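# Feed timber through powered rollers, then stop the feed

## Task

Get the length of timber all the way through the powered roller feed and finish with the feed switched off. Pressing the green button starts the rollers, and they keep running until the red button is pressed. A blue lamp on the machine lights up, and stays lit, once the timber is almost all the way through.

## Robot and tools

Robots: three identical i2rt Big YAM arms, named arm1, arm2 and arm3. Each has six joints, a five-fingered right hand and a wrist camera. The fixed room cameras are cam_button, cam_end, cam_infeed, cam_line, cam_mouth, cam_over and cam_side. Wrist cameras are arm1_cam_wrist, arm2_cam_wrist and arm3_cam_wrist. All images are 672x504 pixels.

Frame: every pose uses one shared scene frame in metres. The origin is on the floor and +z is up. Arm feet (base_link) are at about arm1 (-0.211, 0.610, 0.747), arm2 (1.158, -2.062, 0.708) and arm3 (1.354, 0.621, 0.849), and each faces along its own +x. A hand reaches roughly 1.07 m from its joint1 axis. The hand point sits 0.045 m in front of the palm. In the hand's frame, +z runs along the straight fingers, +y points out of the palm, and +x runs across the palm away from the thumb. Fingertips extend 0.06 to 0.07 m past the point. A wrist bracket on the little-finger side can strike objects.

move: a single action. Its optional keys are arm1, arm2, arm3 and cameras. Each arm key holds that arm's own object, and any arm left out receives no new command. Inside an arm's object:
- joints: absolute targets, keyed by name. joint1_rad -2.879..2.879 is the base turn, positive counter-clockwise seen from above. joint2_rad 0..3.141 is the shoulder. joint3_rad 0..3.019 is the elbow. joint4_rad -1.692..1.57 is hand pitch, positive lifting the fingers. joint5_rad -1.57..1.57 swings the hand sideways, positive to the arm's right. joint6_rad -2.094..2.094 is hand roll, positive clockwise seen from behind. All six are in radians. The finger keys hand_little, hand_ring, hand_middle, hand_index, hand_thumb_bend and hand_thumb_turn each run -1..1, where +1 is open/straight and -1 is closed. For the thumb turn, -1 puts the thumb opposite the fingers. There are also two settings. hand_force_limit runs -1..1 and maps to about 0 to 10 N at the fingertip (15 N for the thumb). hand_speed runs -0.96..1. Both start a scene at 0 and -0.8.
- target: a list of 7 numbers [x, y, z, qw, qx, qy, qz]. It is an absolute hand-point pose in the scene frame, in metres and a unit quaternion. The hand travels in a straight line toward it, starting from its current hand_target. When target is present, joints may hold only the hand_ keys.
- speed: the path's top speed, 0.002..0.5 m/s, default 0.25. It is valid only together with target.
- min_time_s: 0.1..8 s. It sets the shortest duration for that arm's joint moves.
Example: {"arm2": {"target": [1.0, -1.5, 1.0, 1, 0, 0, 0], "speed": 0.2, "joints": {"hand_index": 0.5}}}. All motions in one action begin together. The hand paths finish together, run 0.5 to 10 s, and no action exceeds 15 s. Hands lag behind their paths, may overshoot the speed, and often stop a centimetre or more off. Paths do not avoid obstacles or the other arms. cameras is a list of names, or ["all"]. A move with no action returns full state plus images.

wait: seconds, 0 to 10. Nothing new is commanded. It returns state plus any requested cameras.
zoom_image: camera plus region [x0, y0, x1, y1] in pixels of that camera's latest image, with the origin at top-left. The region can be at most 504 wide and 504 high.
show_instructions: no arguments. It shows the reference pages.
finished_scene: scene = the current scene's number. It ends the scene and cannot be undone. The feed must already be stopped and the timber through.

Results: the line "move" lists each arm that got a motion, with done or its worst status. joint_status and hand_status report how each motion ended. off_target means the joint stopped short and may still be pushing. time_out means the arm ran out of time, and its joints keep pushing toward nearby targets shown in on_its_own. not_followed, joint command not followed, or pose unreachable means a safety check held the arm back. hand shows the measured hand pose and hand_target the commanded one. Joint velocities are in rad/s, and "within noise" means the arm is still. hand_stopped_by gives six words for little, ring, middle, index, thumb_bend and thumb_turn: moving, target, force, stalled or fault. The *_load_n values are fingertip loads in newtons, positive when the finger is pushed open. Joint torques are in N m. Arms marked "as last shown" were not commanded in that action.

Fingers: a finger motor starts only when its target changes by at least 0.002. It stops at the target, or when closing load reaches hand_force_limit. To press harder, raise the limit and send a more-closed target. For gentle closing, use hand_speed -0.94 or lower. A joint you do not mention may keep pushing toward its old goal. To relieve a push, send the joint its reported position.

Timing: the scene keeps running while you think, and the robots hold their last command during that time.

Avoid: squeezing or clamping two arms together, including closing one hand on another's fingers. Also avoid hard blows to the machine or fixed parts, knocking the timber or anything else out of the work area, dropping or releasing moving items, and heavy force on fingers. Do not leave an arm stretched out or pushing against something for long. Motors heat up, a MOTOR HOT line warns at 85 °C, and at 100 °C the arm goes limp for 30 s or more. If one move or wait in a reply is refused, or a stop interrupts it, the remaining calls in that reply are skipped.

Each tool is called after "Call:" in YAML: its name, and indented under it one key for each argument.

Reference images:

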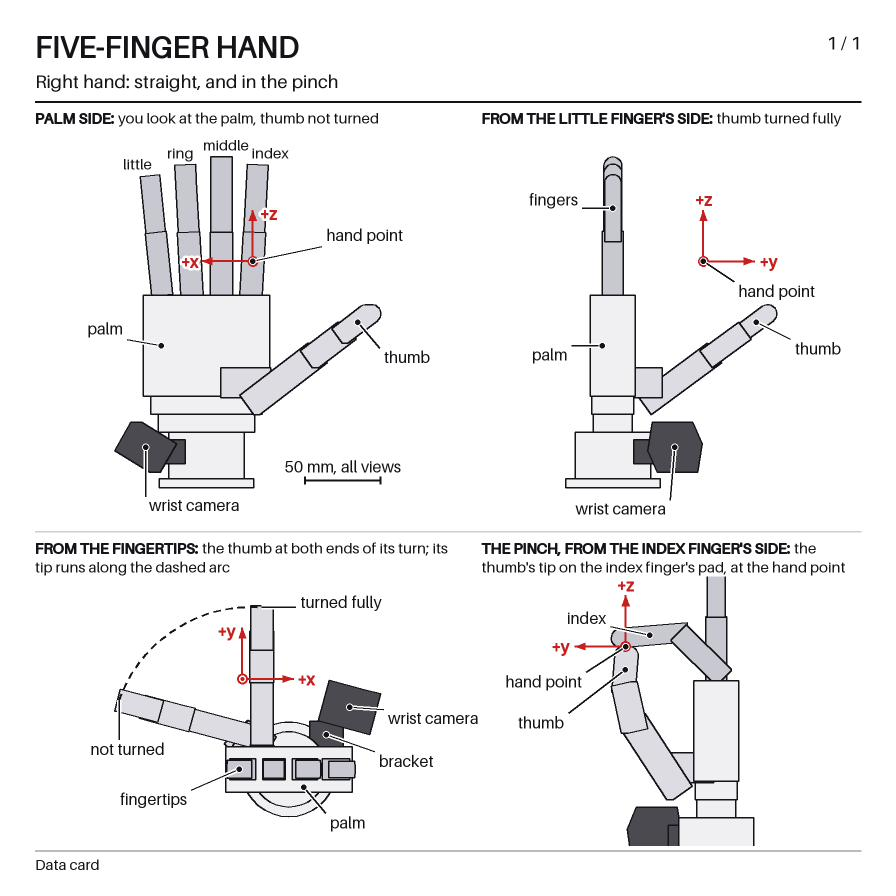

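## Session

Call:
move:

Scene clock: 0.00 s.
Joint torques (N m): no reading
Heat: arm1: hottest joint3_rad 18 °C; arm2: hottest joint2_rad 19 °C; arm3: hottest joint5_rad 17 °C.
Joint velocities: within noise
arm1.joint_positions: joint1_rad=-0.548 joint2_rad=+0.635 joint3_rad=+1.397 joint4_rad=-1.199 joint5_rad=-0.183 joint6_rad=-1.124 hand_little=+1.000 hand_ring=+1.000 hand_middle=+1.000 hand_index=+1.000 hand_thumb_turn=+1.000 hand_thumb_bend=+1.000 hand_force_limit=+0.000 hand_speed=-0.800
arm1.joint_status: not commanded
arm1.hand_stopped_by: target,target,target,target,target,target
arm1.little_load_n: 0.0
arm1.ring_load_n: -0.5
arm1.middle_load_n: 0.0
arm1.index_load_n: 0.0
arm1.thumb_bend_load_n: 0.0
arm1.thumb_turn_load_n: 0.0
arm1.hand: x=-0.3259 y=+0.3782 z=+1.2558 quat_wxyz=(+0.321, +0.329, -0.775, +0.434) (m; scene frame)
arm1.hand_target: x=-0.3253 y=+0.3796 z=+1.2686 quat_wxyz=(+0.329, +0.328, -0.767, +0.442) (m; scene frame)
arm1.hand_status: not commanded
arm2.joint_positions: joint1_rad=-0.152 joint2_rad=+0.589 joint3_rad=+1.485 joint4_rad=-1.145 joint5_rad=+0.297 joint6_rad=-1.136 hand_little=+1.000 hand_ring=+1.000 hand_middle=+1.000 hand_index=+1.000 hand_thumb_turn=+1.000 hand_thumb_bend=+1.000 hand_force_limit=+0.000 hand_speed=-0.800
arm2.joint_status: not commanded
arm2.hand_stopped_by: target,target,target,target,target,target
arm2.little_load_n: 0.0
arm2.ring_load_n: 0.0
arm2.middle_load_n: 0.0
arm2.index_load_n: 0.0
arm2.thumb_bend_load_n: 0.0
arm2.thumb_turn_load_n: 0.0
arm2.hand: x=+1.2326 y=-1.8481 z=+1.2930 quat_wxyz=(-0.475, +0.685, +0.379, +0.401) (m; scene frame)
arm2.hand_target: x=+1.2329 y=-1.8510 z=+1.3030 quat_wxyz=(-0.484, +0.680, +0.374, +0.405) (m; scene frame)
arm2.hand_status: not commanded
arm3.joint_positions: joint1_rad=-0.468 joint2_rad=+0.616 joint3_rad=+1.399 joint4_rad=-1.407 joint5_rad=+0.288 joint6_rad=-1.327 hand_little=+1.000 hand_ring=+1.000 hand_middle=+1.000 hand_index=+1.000 hand_thumb_turn=+1.000 hand_thumb_bend=+1.000 hand_force_limit=+0.000 hand_speed=-0.800
arm3.joint_status: not commanded
arm3.hand_stopped_by: target,target,target,target,target,target
arm3.little_load_n: 0.5
arm3.ring_load_n: 0.0
arm3.middle_load_n: 0.0
arm3.index_load_n: 0.0
arm3.thumb_bend_load_n: 0.0
arm3.thumb_turn_load_n: 0.0
arm3.hand: x=+1.1615 y=+0.4976 z=+1.3403 quat_wxyz=(+0.432, +0.287, -0.838, +0.167) (m; scene frame)
arm3.hand_target: x=+1.1623 y=+0.4989 z=+1.3480 quat_wxyz=(+0.439, +0.284, -0.835, +0.173) (m; scene frame)
arm3.hand_status: not commanded
pictures: arm1_cam_wrist, arm2_cam_wrist, arm3_cam_wrist, cam_button, cam_end, cam_infeed, cam_line, cam_mouth, cam_over, cam_side

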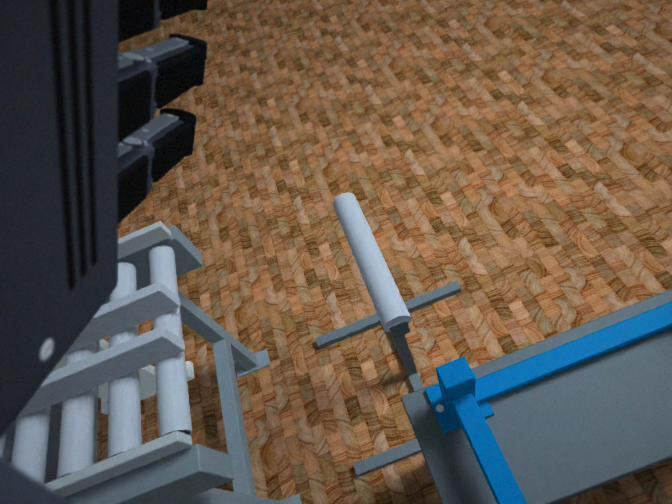

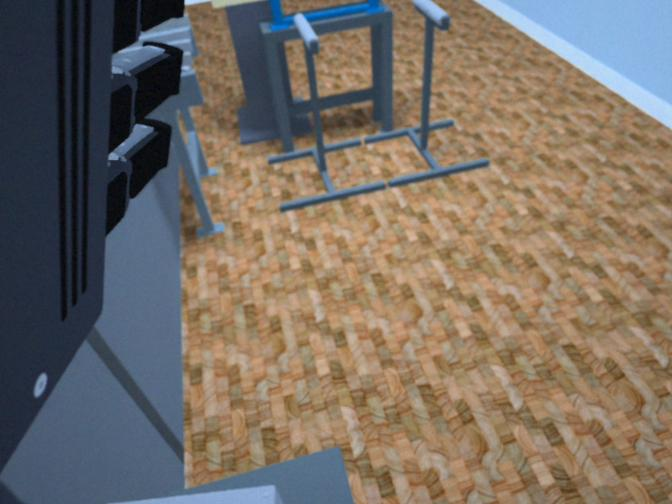

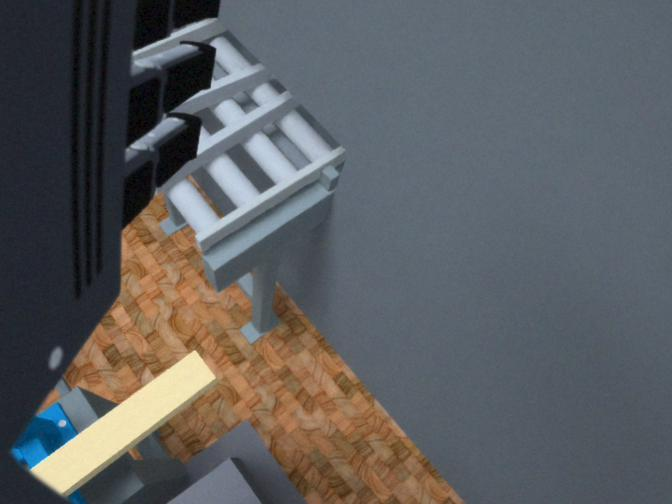

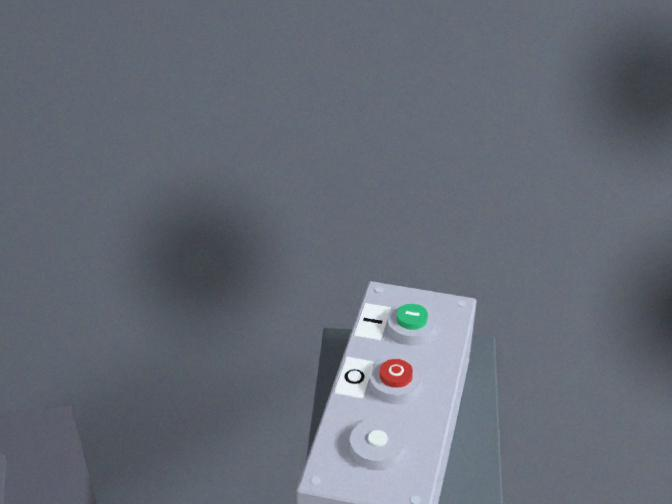

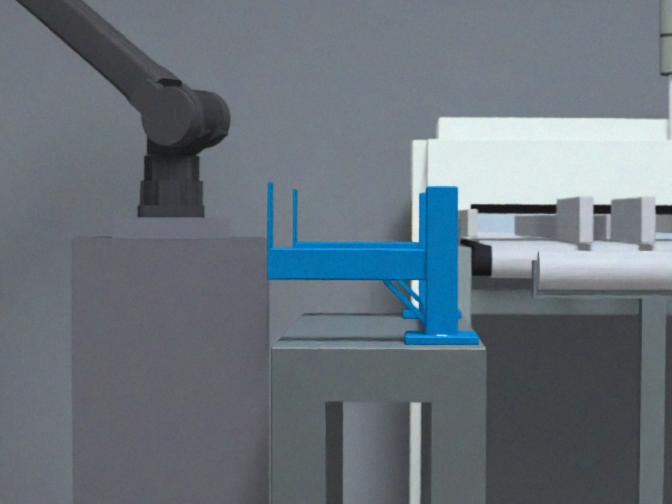

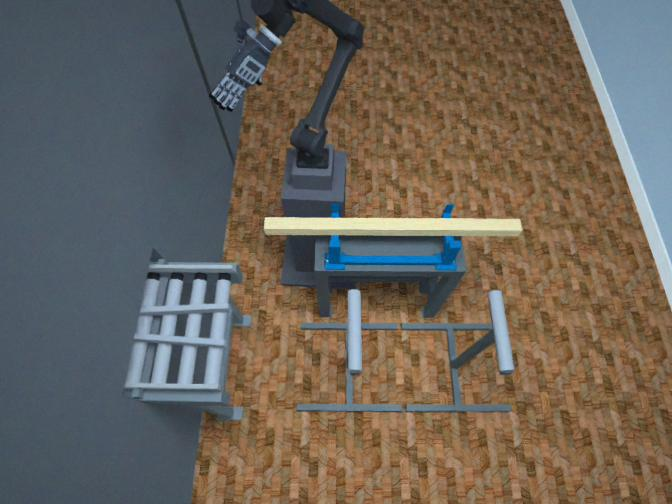

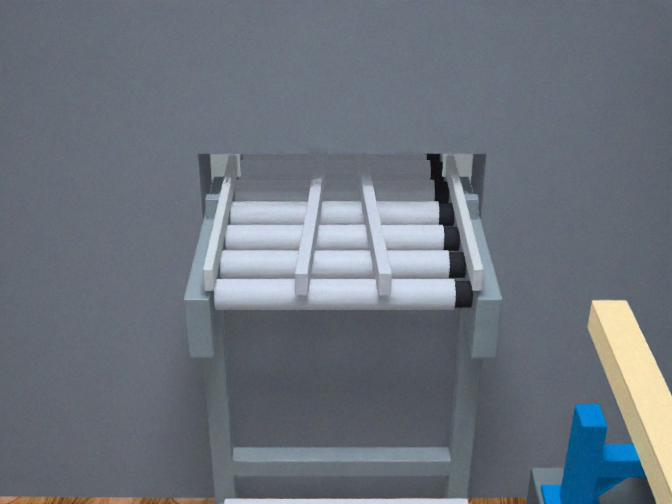

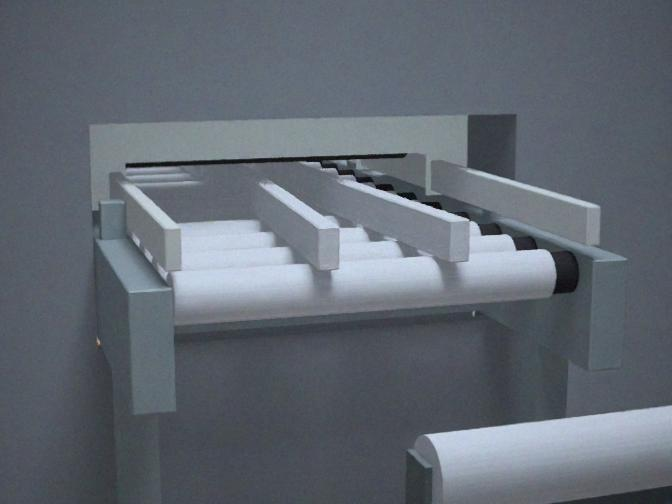

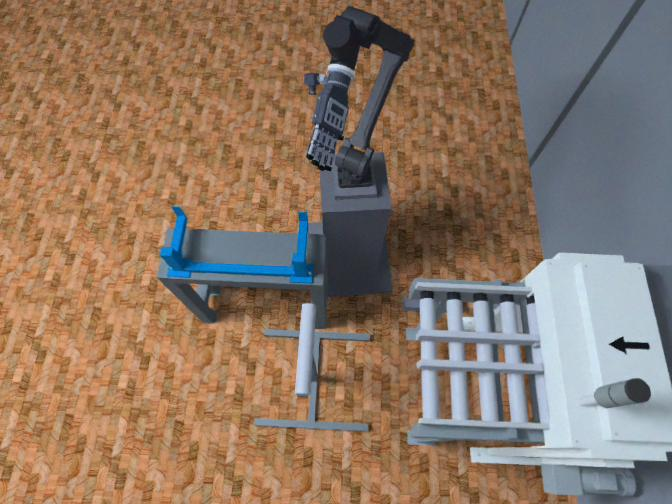

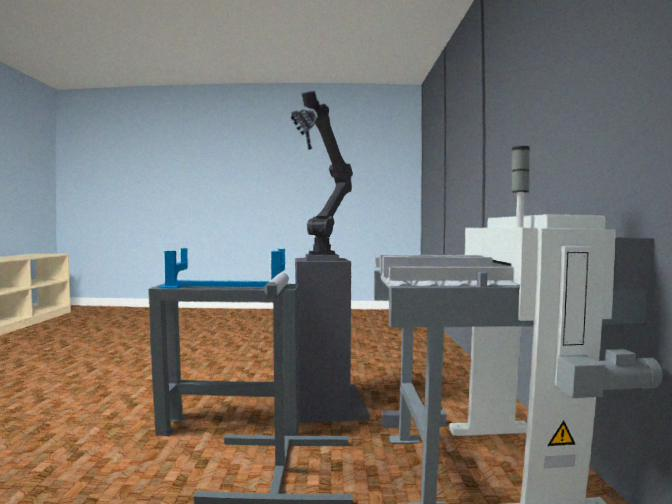

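Call:
move:
  arm2: {"joints": {"joint1_rad": 0.25, "joint2_rad": 0.9, "joint3_rad": 1.46, "joint4_rad": -1.6, "joint5_rad": 0.0, "joint6_rad": -1.3, "hand_little": -1, "hand_ring": -1, "hand_middle": -1, "hand_speed": 0.4}}
  arm3: {"target": [1.42, 0.30, 1.12, 0.0, 0.0, 1.0, 0.0], "speed": 0.3, "joints": {"hand_thumb_turn": -1, "hand_speed": 0.4}}
  cameras: ["arm2_cam_wrist"]

Call:
zoom_image:
  camera: "arm2_cam_wrist"
  region: [180, 0, 580, 300]

Call:
move:
  arm3: {"target": [1.66, 0.385, 0.95, 0.0, 0.0, 1.0, 0.0], "speed": 0.25}
  cameras: ["arm3_cam_wrist", "cam_infeed", "cam_line"]

Call:
zoom_image:
  camera: "cam_infeed"
  region: [250, 140, 550, 300]

Scene clock: 54.57 s.
Joint torques (N m): arm1=[-0.21 0.44 9.5 1.81 -0.13 0.05] | arm2=[1.38 -3.49 8.68 1.57 -0.06 -0.16] | arm3=[-0.26 -9.64 7.83 1.14 -0.05 0.27]
Heat: arm1: hottest joint3_rad 23 °C; arm2: hottest joint2_rad 19 °C; arm3: hottest joint3_rad 19 °C.
move: arm2 done; arm3 done
Joint velocities: within noise
arm1: as last shown
arm1.ring_load_n: 0.0
arm2.joint_positions: joint1_rad=+0.241 joint2_rad=+0.903 joint3_rad=+1.444 joint4_rad=-1.589 joint5_rad=+0.002 joint6_rad=-1.289 hand_little=-1.000 hand_ring=-1.000 hand_middle=-1.000 hand_index=+1.000 hand_thumb_turn=+1.000 hand_thumb_bend=+1.000 hand_force_limit=+0.000 hand_speed=+0.400
arm2.joint_status: all done
arm2.hand_stopped_by: target,target,target,target,target,target
arm2.little_load_n: 0.0
arm2.ring_load_n: 0.0
arm2.middle_load_n: 0.0
arm2.index_load_n: 0.0
arm2.thumb_bend_load_n: 0.0
arm2.thumb_turn_load_n: 0.0
arm2.hand: x=+1.0767 y=-1.8126 z=+1.1218 quat_wxyz=(-0.242, +0.603, +0.753, +0.103) (m; scene frame)
arm2.hand_target: x=+1.0756 y=-1.8153 z=+1.1284 quat_wxyz=(-0.246, +0.595, +0.759, +0.104) (m; scene frame)
arm2.hand_status: not commanded
arm3.joint_positions: joint1_rad=+0.146 joint2_rad=+1.316 joint3_rad=+1.399 joint4_rad=-1.646 joint5_rad=+0.013 joint6_rad=+0.088 hand_little=+1.000 hand_ring=+1.000 hand_middle=+1.000 hand_index=+1.000 hand_thumb_turn=-1.000 hand_thumb_bend=+1.000 hand_force_limit=+0.000 hand_speed=+0.400
arm3.joint_status: all done
arm3.hand_stopped_by: target,target,target,target,target,target
arm3.little_load_n: 0.0
arm3.ring_load_n: 0.0
arm3.middle_load_n: 0.0
arm3.index_load_n: 0.0
arm3.thumb_bend_load_n: 0.0
arm3.thumb_turn_load_n: 0.0
arm3.hand: x=+1.4144 y=+0.3051 z=+1.1228 quat_wxyz=(+0.002, +0.003, -1.000, +0.000) (m; scene frame)
arm3.hand_target: x=+1.4200 y=+0.3002 z=+1.1199 quat_wxyz=(+0.000, +0.000, -1.000, +0.000) (m; scene frame)
arm3.hand_status: done (0.008 m and 0.4 deg from the pose sent, 0.393 m and 66.1 deg at the start; a joint's target at an end of its range on 29 of 87 steps)
pictures: arm2_cam_wrist

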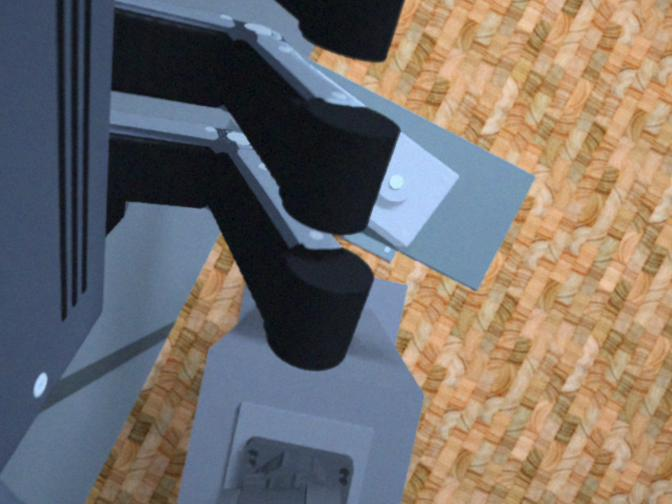

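Scaled by 1.260 from the camera's 672x504 image, which has a finer 960x720 frame.

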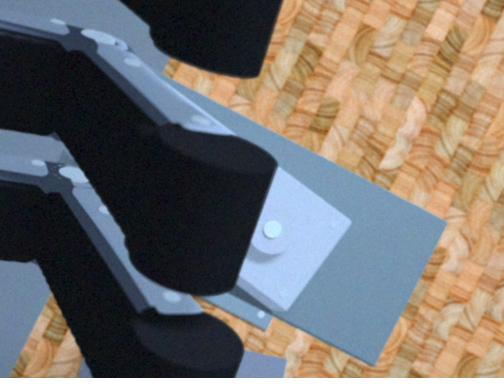

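Scene clock: 56.80 s.
Joint torques (N m): arm1=[-0.21 0.44 9.5 1.8 -0.13 0.05] | arm2=[1.38 -3.49 8.68 1.57 -0.06 -0.16] | arm3=[-0.67 -10.46 7.39 1.17 0.2 0.24]
Heat: arm1: hottest joint3_rad 23 °C; arm2: hottest joint2_rad 19 °C; arm3: hottest joint3_rad 19 °C.
move: arm3 done
Joint velocities: within noise
arm1, arm2: as last shown
arm3.joint_positions: joint1_rad=+0.806 joint2_rad=+1.447 joint3_rad=+1.074 joint4_rad=-1.192 joint5_rad=+0.009 joint6_rad=+0.743 hand_little=+1.000 hand_ring=+1.000 hand_middle=+1.000 hand_index=+1.000 hand_thumb_turn=-1.000 hand_thumb_bend=+1.000 hand_force_limit=+0.000 hand_speed=+0.400
arm3.joint_status: not commanded
arm3.hand_stopped_by: target,target,target,target,target,target
arm3.little_load_n: 0.0
arm3.ring_load_n: 0.0
arm3.middle_load_n: -0.5
arm3.index_load_n: 0.0
arm3.thumb_bend_load_n: 0.0
arm3.thumb_turn_load_n: 0.0
arm3.hand: x=+1.6550 y=+0.3874 z=+0.9553 quat_wxyz=(-0.003, +0.006, -1.000, +0.000) (m; scene frame)
arm3.hand_target: x=+1.6598 y=+0.3852 z=+0.9500 quat_wxyz=(+0.000, +0.000, -1.000, +0.000) (m; scene frame)
arm3.hand_status: done (0.008 m and 0.7 deg from the pose sent, 0.311 m and 0.4 deg at the start)
pictures: arm3_cam_wrist, cam_infeed, cam_line

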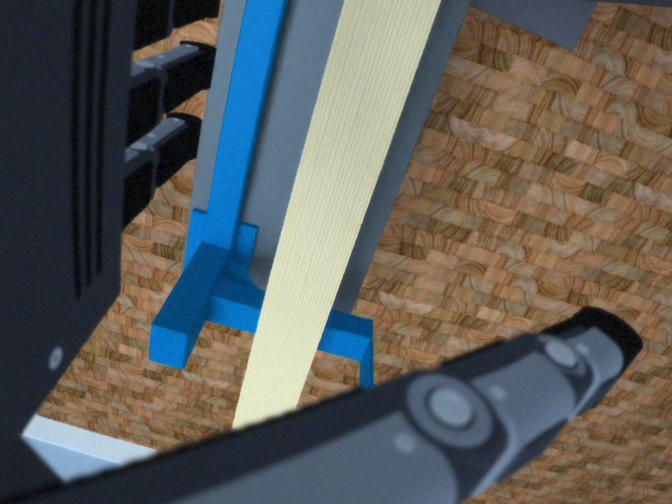

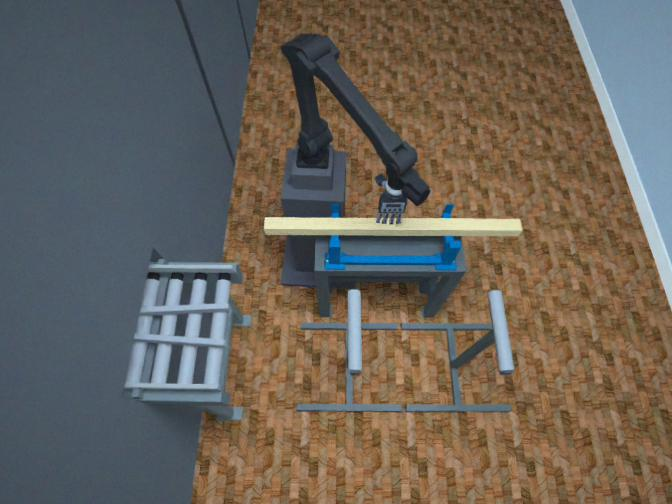

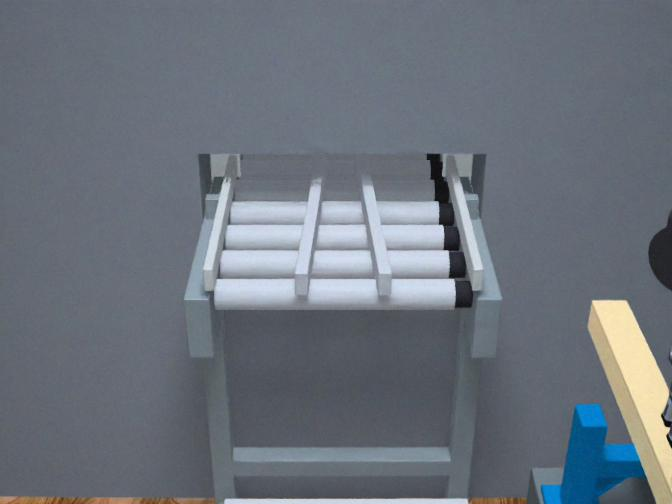

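Scaled by 1.680 from the camera's 672x504 image, which has a finer 960x720 frame.

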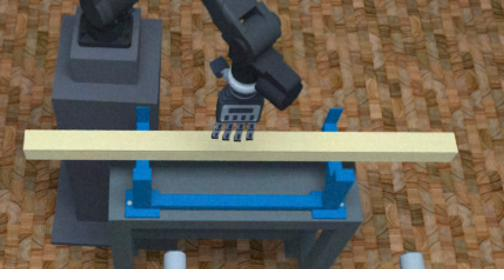

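Call:
zoom_image:
  camera: "cam_line"
  region: [472, 252, 672, 504]

Call:
move:
  arm3: {"target": [1.66, 0.380, 0.86, 0.0, 0.0, 1.0, 0.0], "speed": 0.15}
  arm2: {"target": [0.988, -1.766, 0.93, 0.0, 1.0, 0.0, 0.0], "speed": 0.3}
  cameras: ["arm3_cam_wrist", "cam_infeed"]

Call:
zoom_image:
  camera: "arm3_cam_wrist"
  region: [168, 0, 672, 504]

Call:
zoom_image:
  camera: "cam_infeed"
  region: [340, 160, 460, 250]

Call:
move:
  arm2: {"target": [0.988, -1.766, 0.885, 0.0, 1.0, 0.0, 0.0], "speed": 0.15}
  cameras: ["cam_button"]

Call:
zoom_image:
  camera: "cam_button"
  region: [320, 180, 500, 430]

Scaled by 2.000 from the camera's 672x504 image, which has a finer 960x720 frame.

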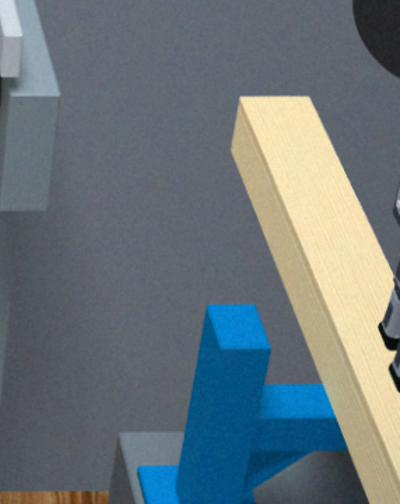

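Scene clock: 91.20 s.
Joint torques (N m): arm1=[-0.26 0.5 9.5 1.8 -0.13 0.05] | arm2=[0.09 -9.7 7.34 1.52 -0.13 0.07] | arm3=[-1.55 -11.16 5.93 1.16 0.2 0.14]
Heat: arm1: hottest joint3_rad 24 °C; arm2: hottest joint2_rad 19 °C; arm3: hottest joint3_rad 20 °C.
move: arm2 done; arm3 done
Joint velocities: within noise
arm1: as last shown
arm2.joint_positions: joint1_rad=+0.118 joint2_rad=+1.340 joint3_rad=+1.281 joint4_rad=-1.519 joint5_rad=+0.000 joint6_rad=+0.360 hand_little=-1.000 hand_ring=-1.000 hand_middle=-1.000 hand_index=+1.000 hand_thumb_turn=+1.000 hand_thumb_bend=+1.000 hand_force_limit=+0.000 hand_speed=+0.400
arm2.joint_status: not commanded
arm2.hand_stopped_by: target,target,target,target,target,target
arm2.little_load_n: 0.0
arm2.ring_load_n: 0.0
arm2.middle_load_n: 0.0
arm2.index_load_n: 0.0
arm2.thumb_bend_load_n: 0.0
arm2.thumb_turn_load_n: 0.0
arm2.hand: x=+0.9883 y=-1.7715 z=+0.9352 quat_wxyz=(-0.001, +1.000, +0.010, +0.001) (m; scene frame)
arm2.hand_target: x=+0.9880 y=-1.7662 z=+0.9301 quat_wxyz=(+0.000, +1.000, +0.000, +0.000) (m; scene frame)
arm2.hand_status: done (0.008 m and 1.1 deg from the pose sent, 0.216 m and 105.8 deg at the start)
arm3.joint_positions: joint1_rad=+0.806 joint2_rad=+1.575 joint3_rad=+0.966 joint4_rad=-0.943 joint5_rad=+0.009 joint6_rad=+0.743 hand_little=+1.000 hand_ring=+1.000 hand_middle=+1.000 hand_index=+1.000 hand_thumb_turn=-1.000 hand_thumb_bend=+1.000 hand_force_limit=+0.000 hand_speed=+0.400
arm3.joint_status: not commanded
arm3.hand_stopped_by: target,target,target,target,target,target
arm3.little_load_n: 0.0
arm3.ring_load_n: 0.0
arm3.middle_load_n: 0.0
arm3.index_load_n: 0.0
arm3.thumb_bend_load_n: 0.0
arm3.thumb_turn_load_n: 0.0
arm3.hand: x=+1.6626 y=+0.3809 z=+0.8699 quat_wxyz=(-0.007, +0.005, -1.000, +0.005) (m; scene frame)
arm3.hand_target: x=+1.6599 y=+0.3801 z=+0.8603 quat_wxyz=(+0.000, +0.000, -1.000, +0.000) (m; scene frame)
arm3.hand_status: done (0.010 m and 1.2 deg from the pose sent, 0.096 m and 0.7 deg at the start)
pictures: arm3_cam_wrist, cam_infeed

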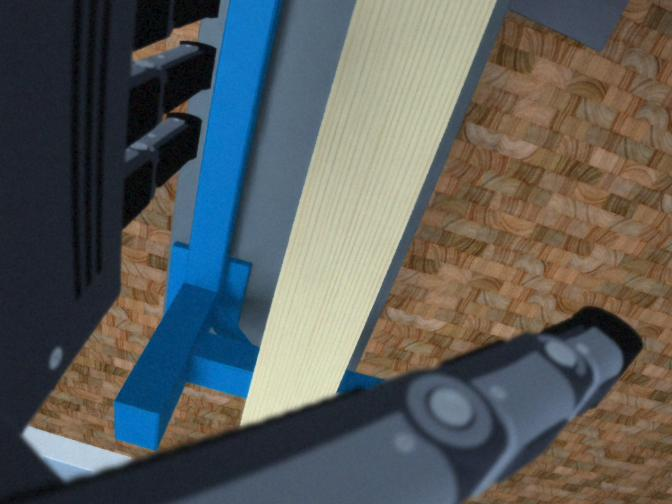

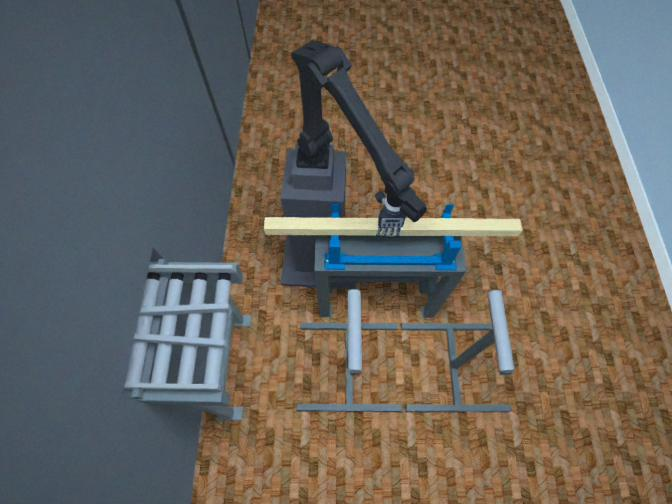

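Scaled by 1.000.

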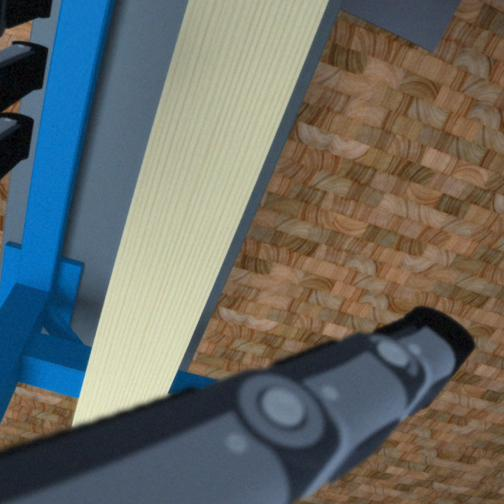

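Scaled by 4.200 from the camera's 672x504 image, which has a finer 960x720 frame.

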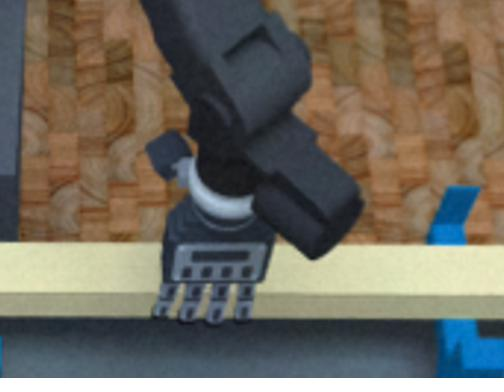

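Scene clock: 92.33 s.
Joint torques (N m): arm1=[-0.21 0.44 9.48 1.8 -0.13 0.05] | arm2=[0.09 -9.58 7.24 1.55 -0.13 0.08] | arm3=[-1.49 -11.16 5.93 1.17 0.2 0.13]
Heat: arm1: hottest joint3_rad 25 °C; arm2: hottest joint2_rad 19 °C; arm3: hottest joint3_rad 20 °C.
move: arm2 done
Joint velocities: within noise
arm1, arm3: as last shown
arm2.joint_positions: joint1_rad=+0.118 joint2_rad=+1.353 joint3_rad=+1.176 joint4_rad=-1.399 joint5_rad=+0.000 joint6_rad=+0.361 hand_little=-1.000 hand_ring=-1.000 hand_middle=-1.000 hand_index=+1.000 hand_thumb_turn=+1.000 hand_thumb_bend=+1.000 hand_force_limit=+0.000 hand_speed=+0.400
arm2.joint_status: not commanded
arm2.hand_stopped_by: target,target,target,target,target,target
arm2.little_load_n: 0.0
arm2.ring_load_n: 0.0
arm2.middle_load_n: 0.0
arm2.index_load_n: 0.0
arm2.thumb_bend_load_n: 0.0
arm2.thumb_turn_load_n: 0.0
arm2.hand: x=+0.9881 y=-1.7709 z=+0.8907 quat_wxyz=(-0.002, +1.000, +0.009, +0.000) (m; scene frame)
arm2.hand_target: x=+0.9880 y=-1.7661 z=+0.8851 quat_wxyz=(+0.000, +1.000, +0.000, +0.000) (m; scene frame)
arm2.hand_status: done (0.008 m and 1.1 deg from the pose sent, 0.051 m and 1.1 deg at the start)
pictures: cam_button

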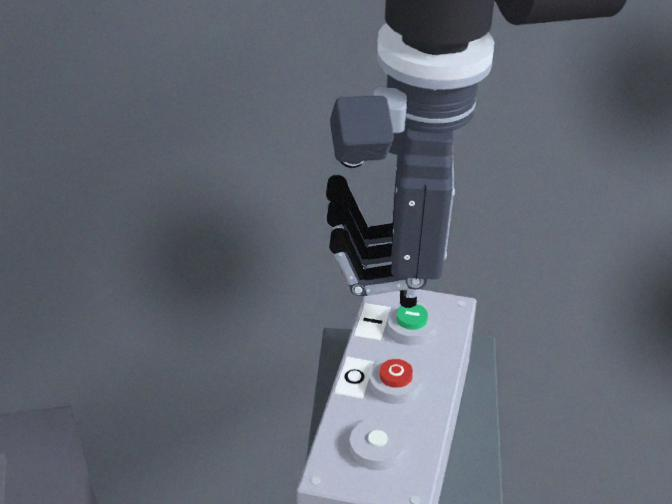

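Scaled by 2.016 from the camera's 672x504 image, which has a finer 960x720 frame.

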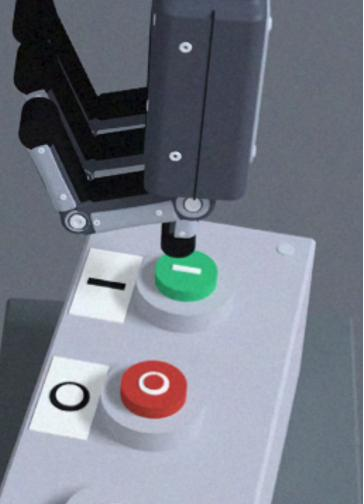

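Call:
move:
  arm3: {"target": [1.680, 0.388, 0.80, 0.0, 0.0, 1.0, 0.0], "speed": 0.12}
  arm2: {"target": [0.986, -1.762, 0.885, 0.0, 1.0, 0.0, 0.0], "speed": 0.15}
  cameras: ["arm3_cam_wrist", "cam_infeed"]

Call:
zoom_image:
  camera: "arm3_cam_wrist"
  region: [168, 0, 672, 504]

Call:
zoom_image:
  camera: "cam_infeed"
  region: [340, 160, 460, 250]

Scene clock: 130.23 s.
Joint torques (N m): arm1=[-0.26 0.44 9.5 1.78 -0.12 0.05] | arm2=[0.15 -9.47 8.1 1.51 -0.13 0.08] | arm3=[-0.38 -12.22 5.35 1.2 0.17 0.28]
Heat: arm1: hottest joint3_rad 25 °C; arm2: hottest joint2_rad 19 °C; arm3: hottest joint3_rad 19 °C.
move: arm2 done; arm3 done
Joint velocities: within noise
arm1: as last shown
arm2.joint_positions: joint1_rad=+0.118 joint2_rad=+1.362 joint3_rad=+1.176 joint4_rad=-1.399 joint5_rad=+0.000 joint6_rad=+0.362 hand_little=-1.000 hand_ring=-1.000 hand_middle=-1.000 hand_index=+1.000 hand_thumb_turn=+1.000 hand_thumb_bend=+1.000 hand_force_limit=+0.000 hand_speed=+0.400
arm2.joint_status: not commanded
arm2.hand_stopped_by: target,target,target,target,target,target
arm2.little_load_n: 0.0
arm2.ring_load_n: 0.0
arm2.middle_load_n: 0.0
arm2.index_load_n: 0.0
arm2.thumb_bend_load_n: 0.0
arm2.thumb_turn_load_n: 0.0
arm2.hand: x=+0.9879 y=-1.7704 z=+0.8878 quat_wxyz=(+0.002, +1.000, +0.009, +0.002) (m; scene frame)
arm2.hand_target: x=+0.9861 y=-1.7621 z=+0.8850 quat_wxyz=(+0.000, +1.000, +0.000, +0.000) (m; scene frame)
arm2.hand_status: done (0.009 m and 1.0 deg from the pose sent, 0.011 m and 1.1 deg at the start)
arm3.joint_positions: joint1_rad=+0.838 joint2_rad=+1.708 joint3_rad=+0.933 joint4_rad=-0.781 joint5_rad=+0.010 joint6_rad=+0.778 hand_little=+1.000 hand_ring=+1.000 hand_middle=+1.000 hand_index=+1.000 hand_thumb_turn=-1.000 hand_thumb_bend=+1.000 hand_force_limit=+0.000 hand_speed=+0.400
arm3.joint_status: not commanded
arm3.hand_stopped_by: target,target,target,target,target,target
arm3.little_load_n: 0.0
arm3.ring_load_n: 0.0
arm3.middle_load_n: 0.0
arm3.index_load_n: 0.0
arm3.thumb_bend_load_n: 0.0
arm3.thumb_turn_load_n: 0.0
arm3.hand: x=+1.6780 y=+0.3850 z=+0.8087 quat_wxyz=(-0.005, +0.004, -1.000, +0.004) (m; scene frame)
arm3.hand_target: x=+1.6798 y=+0.3881 z=+0.8003 quat_wxyz=(+0.000, +0.000, -1.000, +0.000) (m; scene frame)
arm3.hand_status: done (0.009 m and 0.9 deg from the pose sent, 0.072 m and 1.2 deg at the start)
pictures: arm3_cam_wrist, cam_infeed

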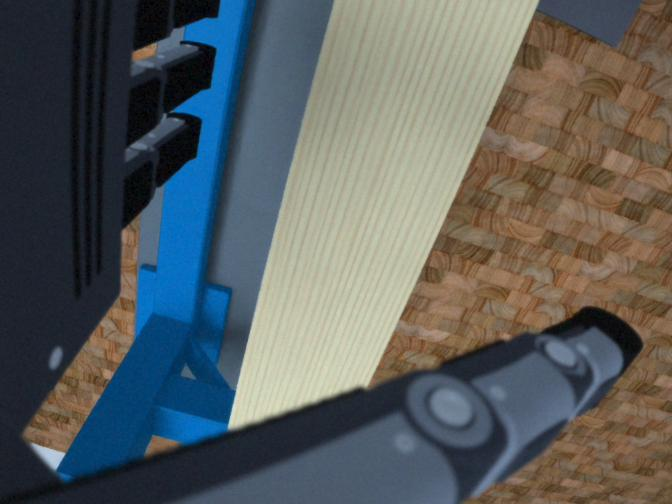

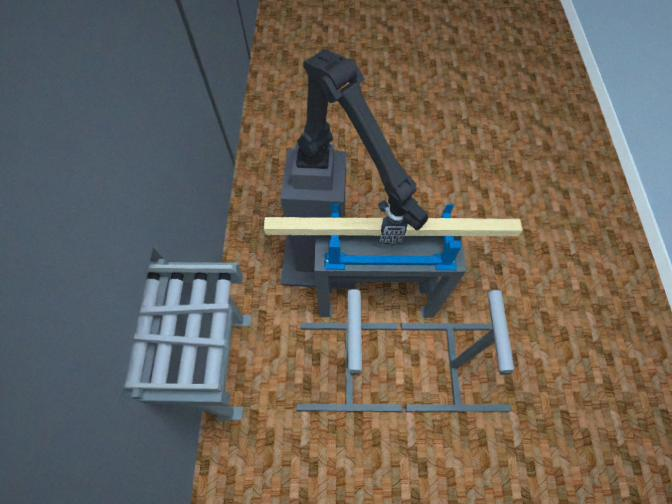

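Scaled by 1.000.

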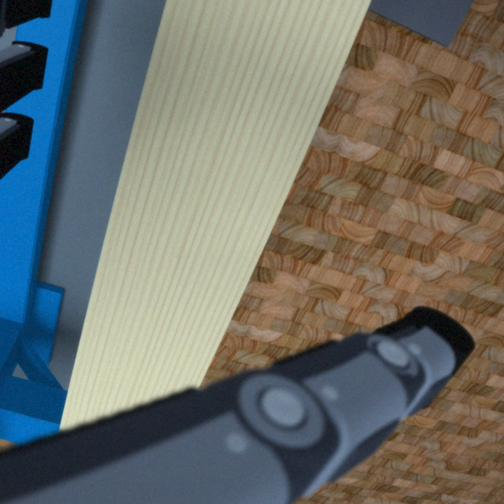

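Scaled by 4.200 from the camera's 672x504 image, which has a finer 960x720 frame.

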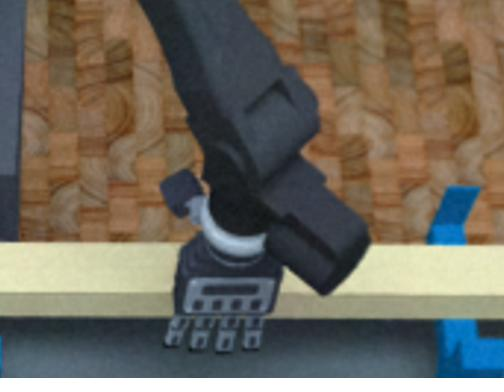

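Call:
move:
  arm3: {"target": [1.682, 0.408, 0.785, 0.0, 0.0, 1.0, 0.0], "speed": 0.1}

Call:
move:
  arm3: {"target": [1.682, 0.409, 0.755, 0.0, 0.0, 1.0, 0.0], "speed": 0.08}
  cameras: ["arm3_cam_wrist", "cam_infeed"]

Call:
zoom_image:
  camera: "cam_infeed"
  region: [340, 160, 460, 250]

Scene clock: 151.77 s.
Joint torques (N m): arm1=[-0.21 0.38 9.51 1.8 -0.13 0.05] | arm2=[0.15 -9.41 8.1 1.51 -0.13 0.08] | arm3=[-0.32 -11.87 4.85 1.2 0.13 0.24]
Heat: arm1: hottest joint3_rad 25 °C; arm2: hottest joint3_rad 20 °C; arm3: hottest joint3_rad 19 °C.
move: arm3 off_target
Joint velocities: within noise
arm1, arm2: as last shown
arm1.ring_load_n: 0.5
arm2.little_load_n: 0.5
arm3.joint_positions: joint1_rad=+0.876 joint2_rad=+1.715 joint3_rad=+0.890 joint4_rad=-0.728 joint5_rad=+0.010 joint6_rad=+0.816 hand_little=+1.000 hand_ring=+1.000 hand_middle=+1.000 hand_index=+1.000 hand_thumb_turn=-1.000 hand_thumb_bend=+1.000 hand_force_limit=+0.000 hand_speed=+0.400
arm3.joint_status: not commanded
arm3.hand_stopped_by: target,target,target,target,target,target
arm3.little_load_n: 0.0
arm3.ring_load_n: 0.0
arm3.middle_load_n: 0.0
arm3.index_load_n: 0.0
arm3.thumb_bend_load_n: 0.0
arm3.thumb_turn_load_n: 0.0
arm3.hand: x=+1.6819 y=+0.4034 z=+0.7949 quat_wxyz=(-0.007, +0.004, -1.000, +0.005) (m; scene frame)
arm3.hand_target: x=+1.6818 y=+0.4081 z=+0.7853 quat_wxyz=(+0.000, +0.000, -1.000, +0.000) (m; scene frame)
arm3.hand_status: off_target (0.011 m and 1.1 deg from the pose sent, 0.033 m and 0.9 deg at the start)
pictures: none

Scene clock: 152.93 s.
Joint torques (N m): arm1=[-0.15 0.5 9.5 1.8 -0.13 0.05] | arm2=[0.15 -9.41 8.12 1.52 -0.13 0.08] | arm3=[-0.26 -12.22 4.46 1.2 0.15 0.27]
Heat: arm1: hottest joint3_rad 25 °C; arm2: hottest joint3_rad 20 °C; arm3: hottest joint3_rad 19 °C.
move: arm3 done
Joint velocities: within noise
arm1, arm2: as last shown
arm1.middle_load_n: -0.5
arm2.little_load_n: 0.0
arm3.joint_positions: joint1_rad=+0.876 joint2_rad=+1.784 joint3_rad=+0.872 joint4_rad=-0.643 joint5_rad=+0.010 joint6_rad=+0.818 hand_little=+1.000 hand_ring=+1.000 hand_middle=+1.000 hand_index=+1.000 hand_thumb_turn=-1.000 hand_thumb_bend=+1.000 hand_force_limit=+0.000 hand_speed=+0.400
arm3.joint_status: not commanded
arm3.hand_stopped_by: target,target,target,target,target,target
arm3.little_load_n: 0.0
arm3.ring_load_n: 0.0
arm3.middle_load_n: 0.0
arm3.index_load_n: 0.0
arm3.thumb_bend_load_n: 0.0
arm3.thumb_turn_load_n: 0.0
arm3.hand: x=+1.6816 y=+0.4043 z=+0.7641 quat_wxyz=(-0.006, +0.003, -1.000, +0.004) (m; scene frame)
arm3.hand_target: x=+1.6818 y=+0.4091 z=+0.7553 quat_wxyz=(+0.000, +0.000, -1.000, +0.000) (m; scene frame)
arm3.hand_status: done (0.010 m and 1.0 deg from the pose sent, 0.040 m and 1.1 deg at the start)
pictures: arm3_cam_wrist, cam_infeed

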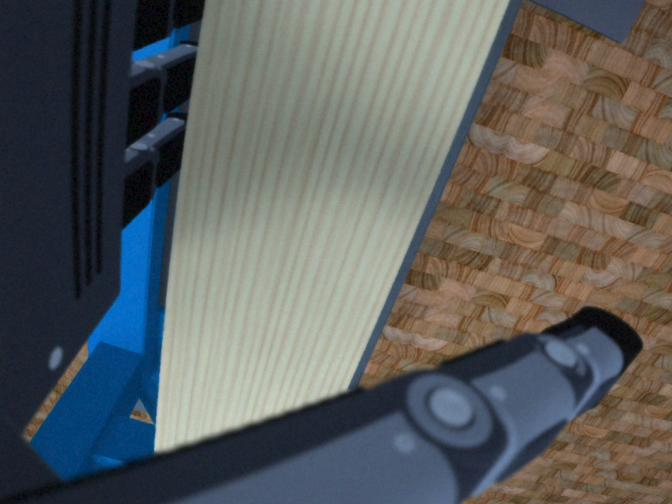

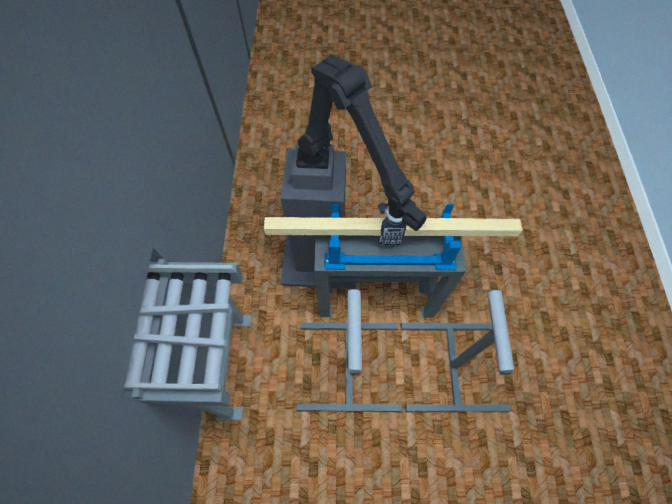

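Scaled by 4.200 from the camera's 672x504 image, which has a finer 960x720 frame.

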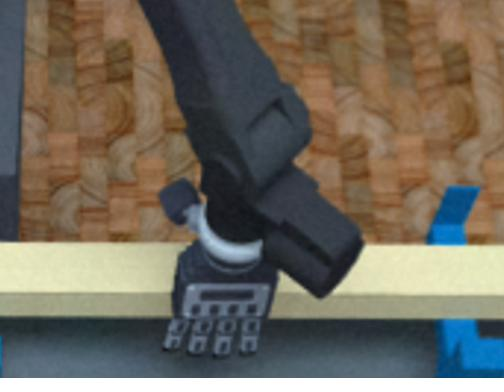

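Call:
move:
  arm3: {"target": [1.682, 0.411, 0.748, 0.0, 0.0, 1.0, 0.0], "speed": 0.08}

Call:
move:
  arm3: {"joints": {"hand_little": -1, "hand_ring": -1, "hand_middle": -1, "hand_index": -1, "hand_force_limit": -0.4, "hand_speed": -0.85}}
  cameras: ["arm3_cam_wrist", "cam_infeed"]

Call:
zoom_image:
  camera: "cam_infeed"
  region: [340, 160, 460, 250]

Scene clock: 166.70 s.
Joint torques (N m): arm1=[-0.21 0.44 9.5 1.81 -0.13 0.05] | arm2=[0.15 -9.47 8.1 1.51 -0.13 0.08] | arm3=[-0.21 -12.16 4.25 1.24 0.16 0.25]
Heat: arm1: hottest joint3_rad 25 °C; arm2: hottest joint3_rad 20 °C; arm3: hottest joint3_rad 19 °C.
move: arm3 off_target
Joint velocities: within noise
arm1.joint_positions: joint1_rad=-0.548 joint2_rad=+0.635 joint3_rad=+1.397 joint4_rad=-1.199 joint5_rad=-0.183 joint6_rad=-1.124 hand_little=+1.000 hand_ring=+1.000 hand_middle=+1.000 hand_index=+1.000 hand_thumb_turn=+1.000 hand_thumb_bend=+1.000 hand_force_limit=+0.000 hand_speed=-0.800
arm1.joint_status: not commanded
arm1.hand_stopped_by: target,target,target,target,target,target
arm1.little_load_n: 0.0
arm1.ring_load_n: 0.0
arm1.middle_load_n: 0.0
arm1.index_load_n: 0.0
arm1.thumb_bend_load_n: 0.0
arm1.thumb_turn_load_n: 0.0
arm1.hand: x=-0.3259 y=+0.3782 z=+1.2558 quat_wxyz=(+0.321, +0.329, -0.775, +0.434) (m; scene frame)
arm1.hand_target: x=-0.3253 y=+0.3796 z=+1.2686 quat_wxyz=(+0.329, +0.328, -0.767, +0.442) (m; scene frame)
arm1.hand_status: not commanded
arm2: as last shown
arm3.joint_positions: joint1_rad=+0.879 joint2_rad=+1.797 joint3_rad=+0.868 joint4_rad=-0.622 joint5_rad=+0.010 joint6_rad=+0.821 hand_little=+1.000 hand_ring=+1.000 hand_middle=+1.000 hand_index=+1.000 hand_thumb_turn=-1.000 hand_thumb_bend=+1.000 hand_force_limit=+0.000 hand_speed=+0.400
arm3.joint_status: not commanded
arm3.hand_stopped_by: target,target,target,target,target,target
arm3.little_load_n: 0.0
arm3.ring_load_n: 0.0
arm3.middle_load_n: 0.0
arm3.index_load_n: 0.0
arm3.thumb_bend_load_n: 0.0
arm3.thumb_turn_load_n: 0.0
arm3.hand: x=+1.6825 y=+0.4050 z=+0.7581 quat_wxyz=(-0.008, +0.003, -1.000, +0.006) (m; scene frame)
arm3.hand_target: x=+1.6819 y=+0.4110 z=+0.7484 quat_wxyz=(+0.000, +0.000, -1.000, +0.000) (m; scene frame)
arm3.hand_status: off_target (0.012 m and 1.1 deg from the pose sent, 0.017 m and 1.0 deg at the start)
pictures: none

Scene clock: 171.73 s.
Joint torques (N m): arm1=[-0.15 0.44 9.51 1.8 -0.13 0.05] | arm2=[0.15 -9.41 8.1 1.51 -0.13 0.08] | arm3=[-0.15 -13.86 4.23 0.49 -0.31 0.18]
Heat: arm1: hottest joint3_rad 25 °C; arm2: hottest joint3_rad 20 °C; arm3: hottest joint3_rad 18 °C.
move: arm3 off_target
Joint velocities: within noise
arm1, arm2: as last shown
arm1.index_load_n: 0.5
arm3.joint_positions: joint1_rad=+0.879 joint2_rad=+1.815 joint3_rad=+0.866 joint4_rad=-0.606 joint5_rad=+0.023 joint6_rad=+0.829 hand_little=-0.013 hand_ring=+0.001 hand_middle=+0.002 hand_index=+0.015 hand_thumb_turn=-1.000 hand_thumb_bend=+1.000 hand_force_limit=-0.400 hand_speed=-0.850
arm3.joint_status: hand_little off_target (ended at -0.013, target -1.000); hand_ring off_target (ended at +0.001, target -1.000); hand_middle off_target (ended at +0.002, target -1.000); hand_index off_target (ended at +0.015, target -1.000); the others done
arm3.hand_stopped_by: force,force,force,force,target,target
arm3.little_load_n: 4.5
arm3.ring_load_n: 1.5
arm3.middle_load_n: 2.0
arm3.index_load_n: 0.0
arm3.thumb_bend_load_n: -0.5
arm3.thumb_turn_load_n: 0.0
arm3.hand: x=+1.6809 y=+0.4036 z=+0.7502 quat_wxyz=(-0.002, -0.001, -1.000, +0.009) (m; scene frame)
arm3.hand_target: x=+1.6818 y=+0.4110 z=+0.7483 quat_wxyz=(+0.000, +0.000, -1.000, +0.000) (m; scene frame)
arm3.hand_status: not commanded
pictures: arm3_cam_wrist, cam_infeed

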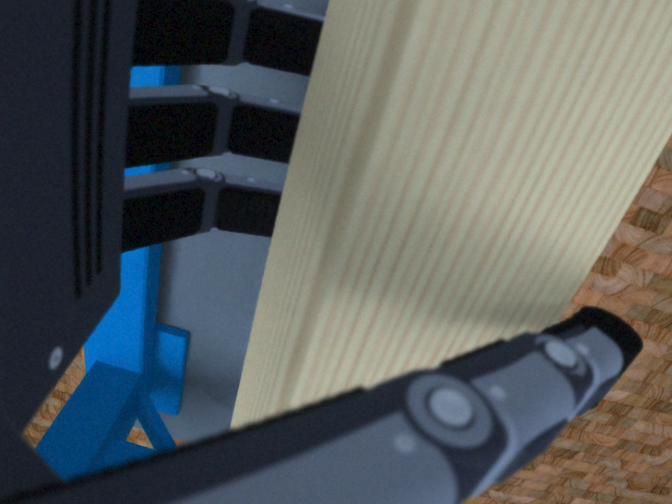

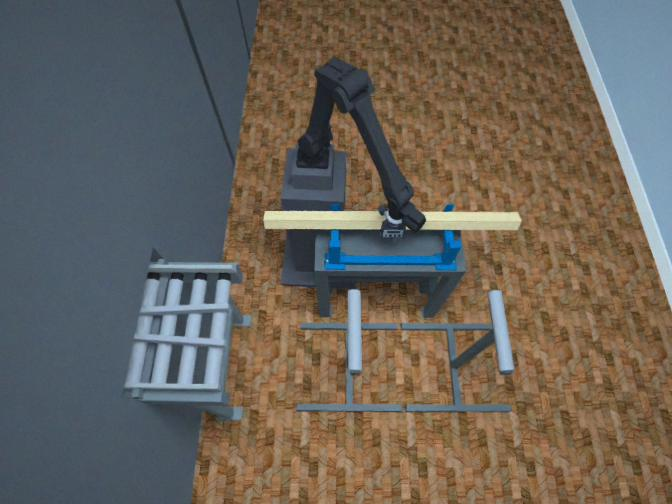

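Scaled by 4.200 from the camera's 672x504 image, which has a finer 960x720 frame.

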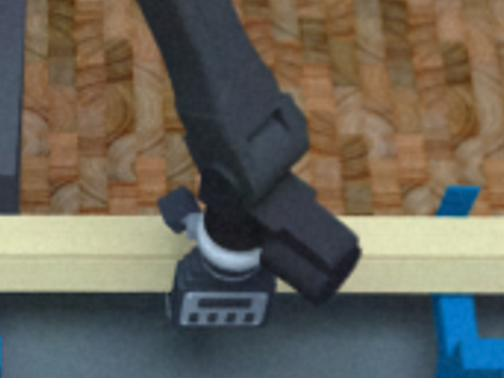

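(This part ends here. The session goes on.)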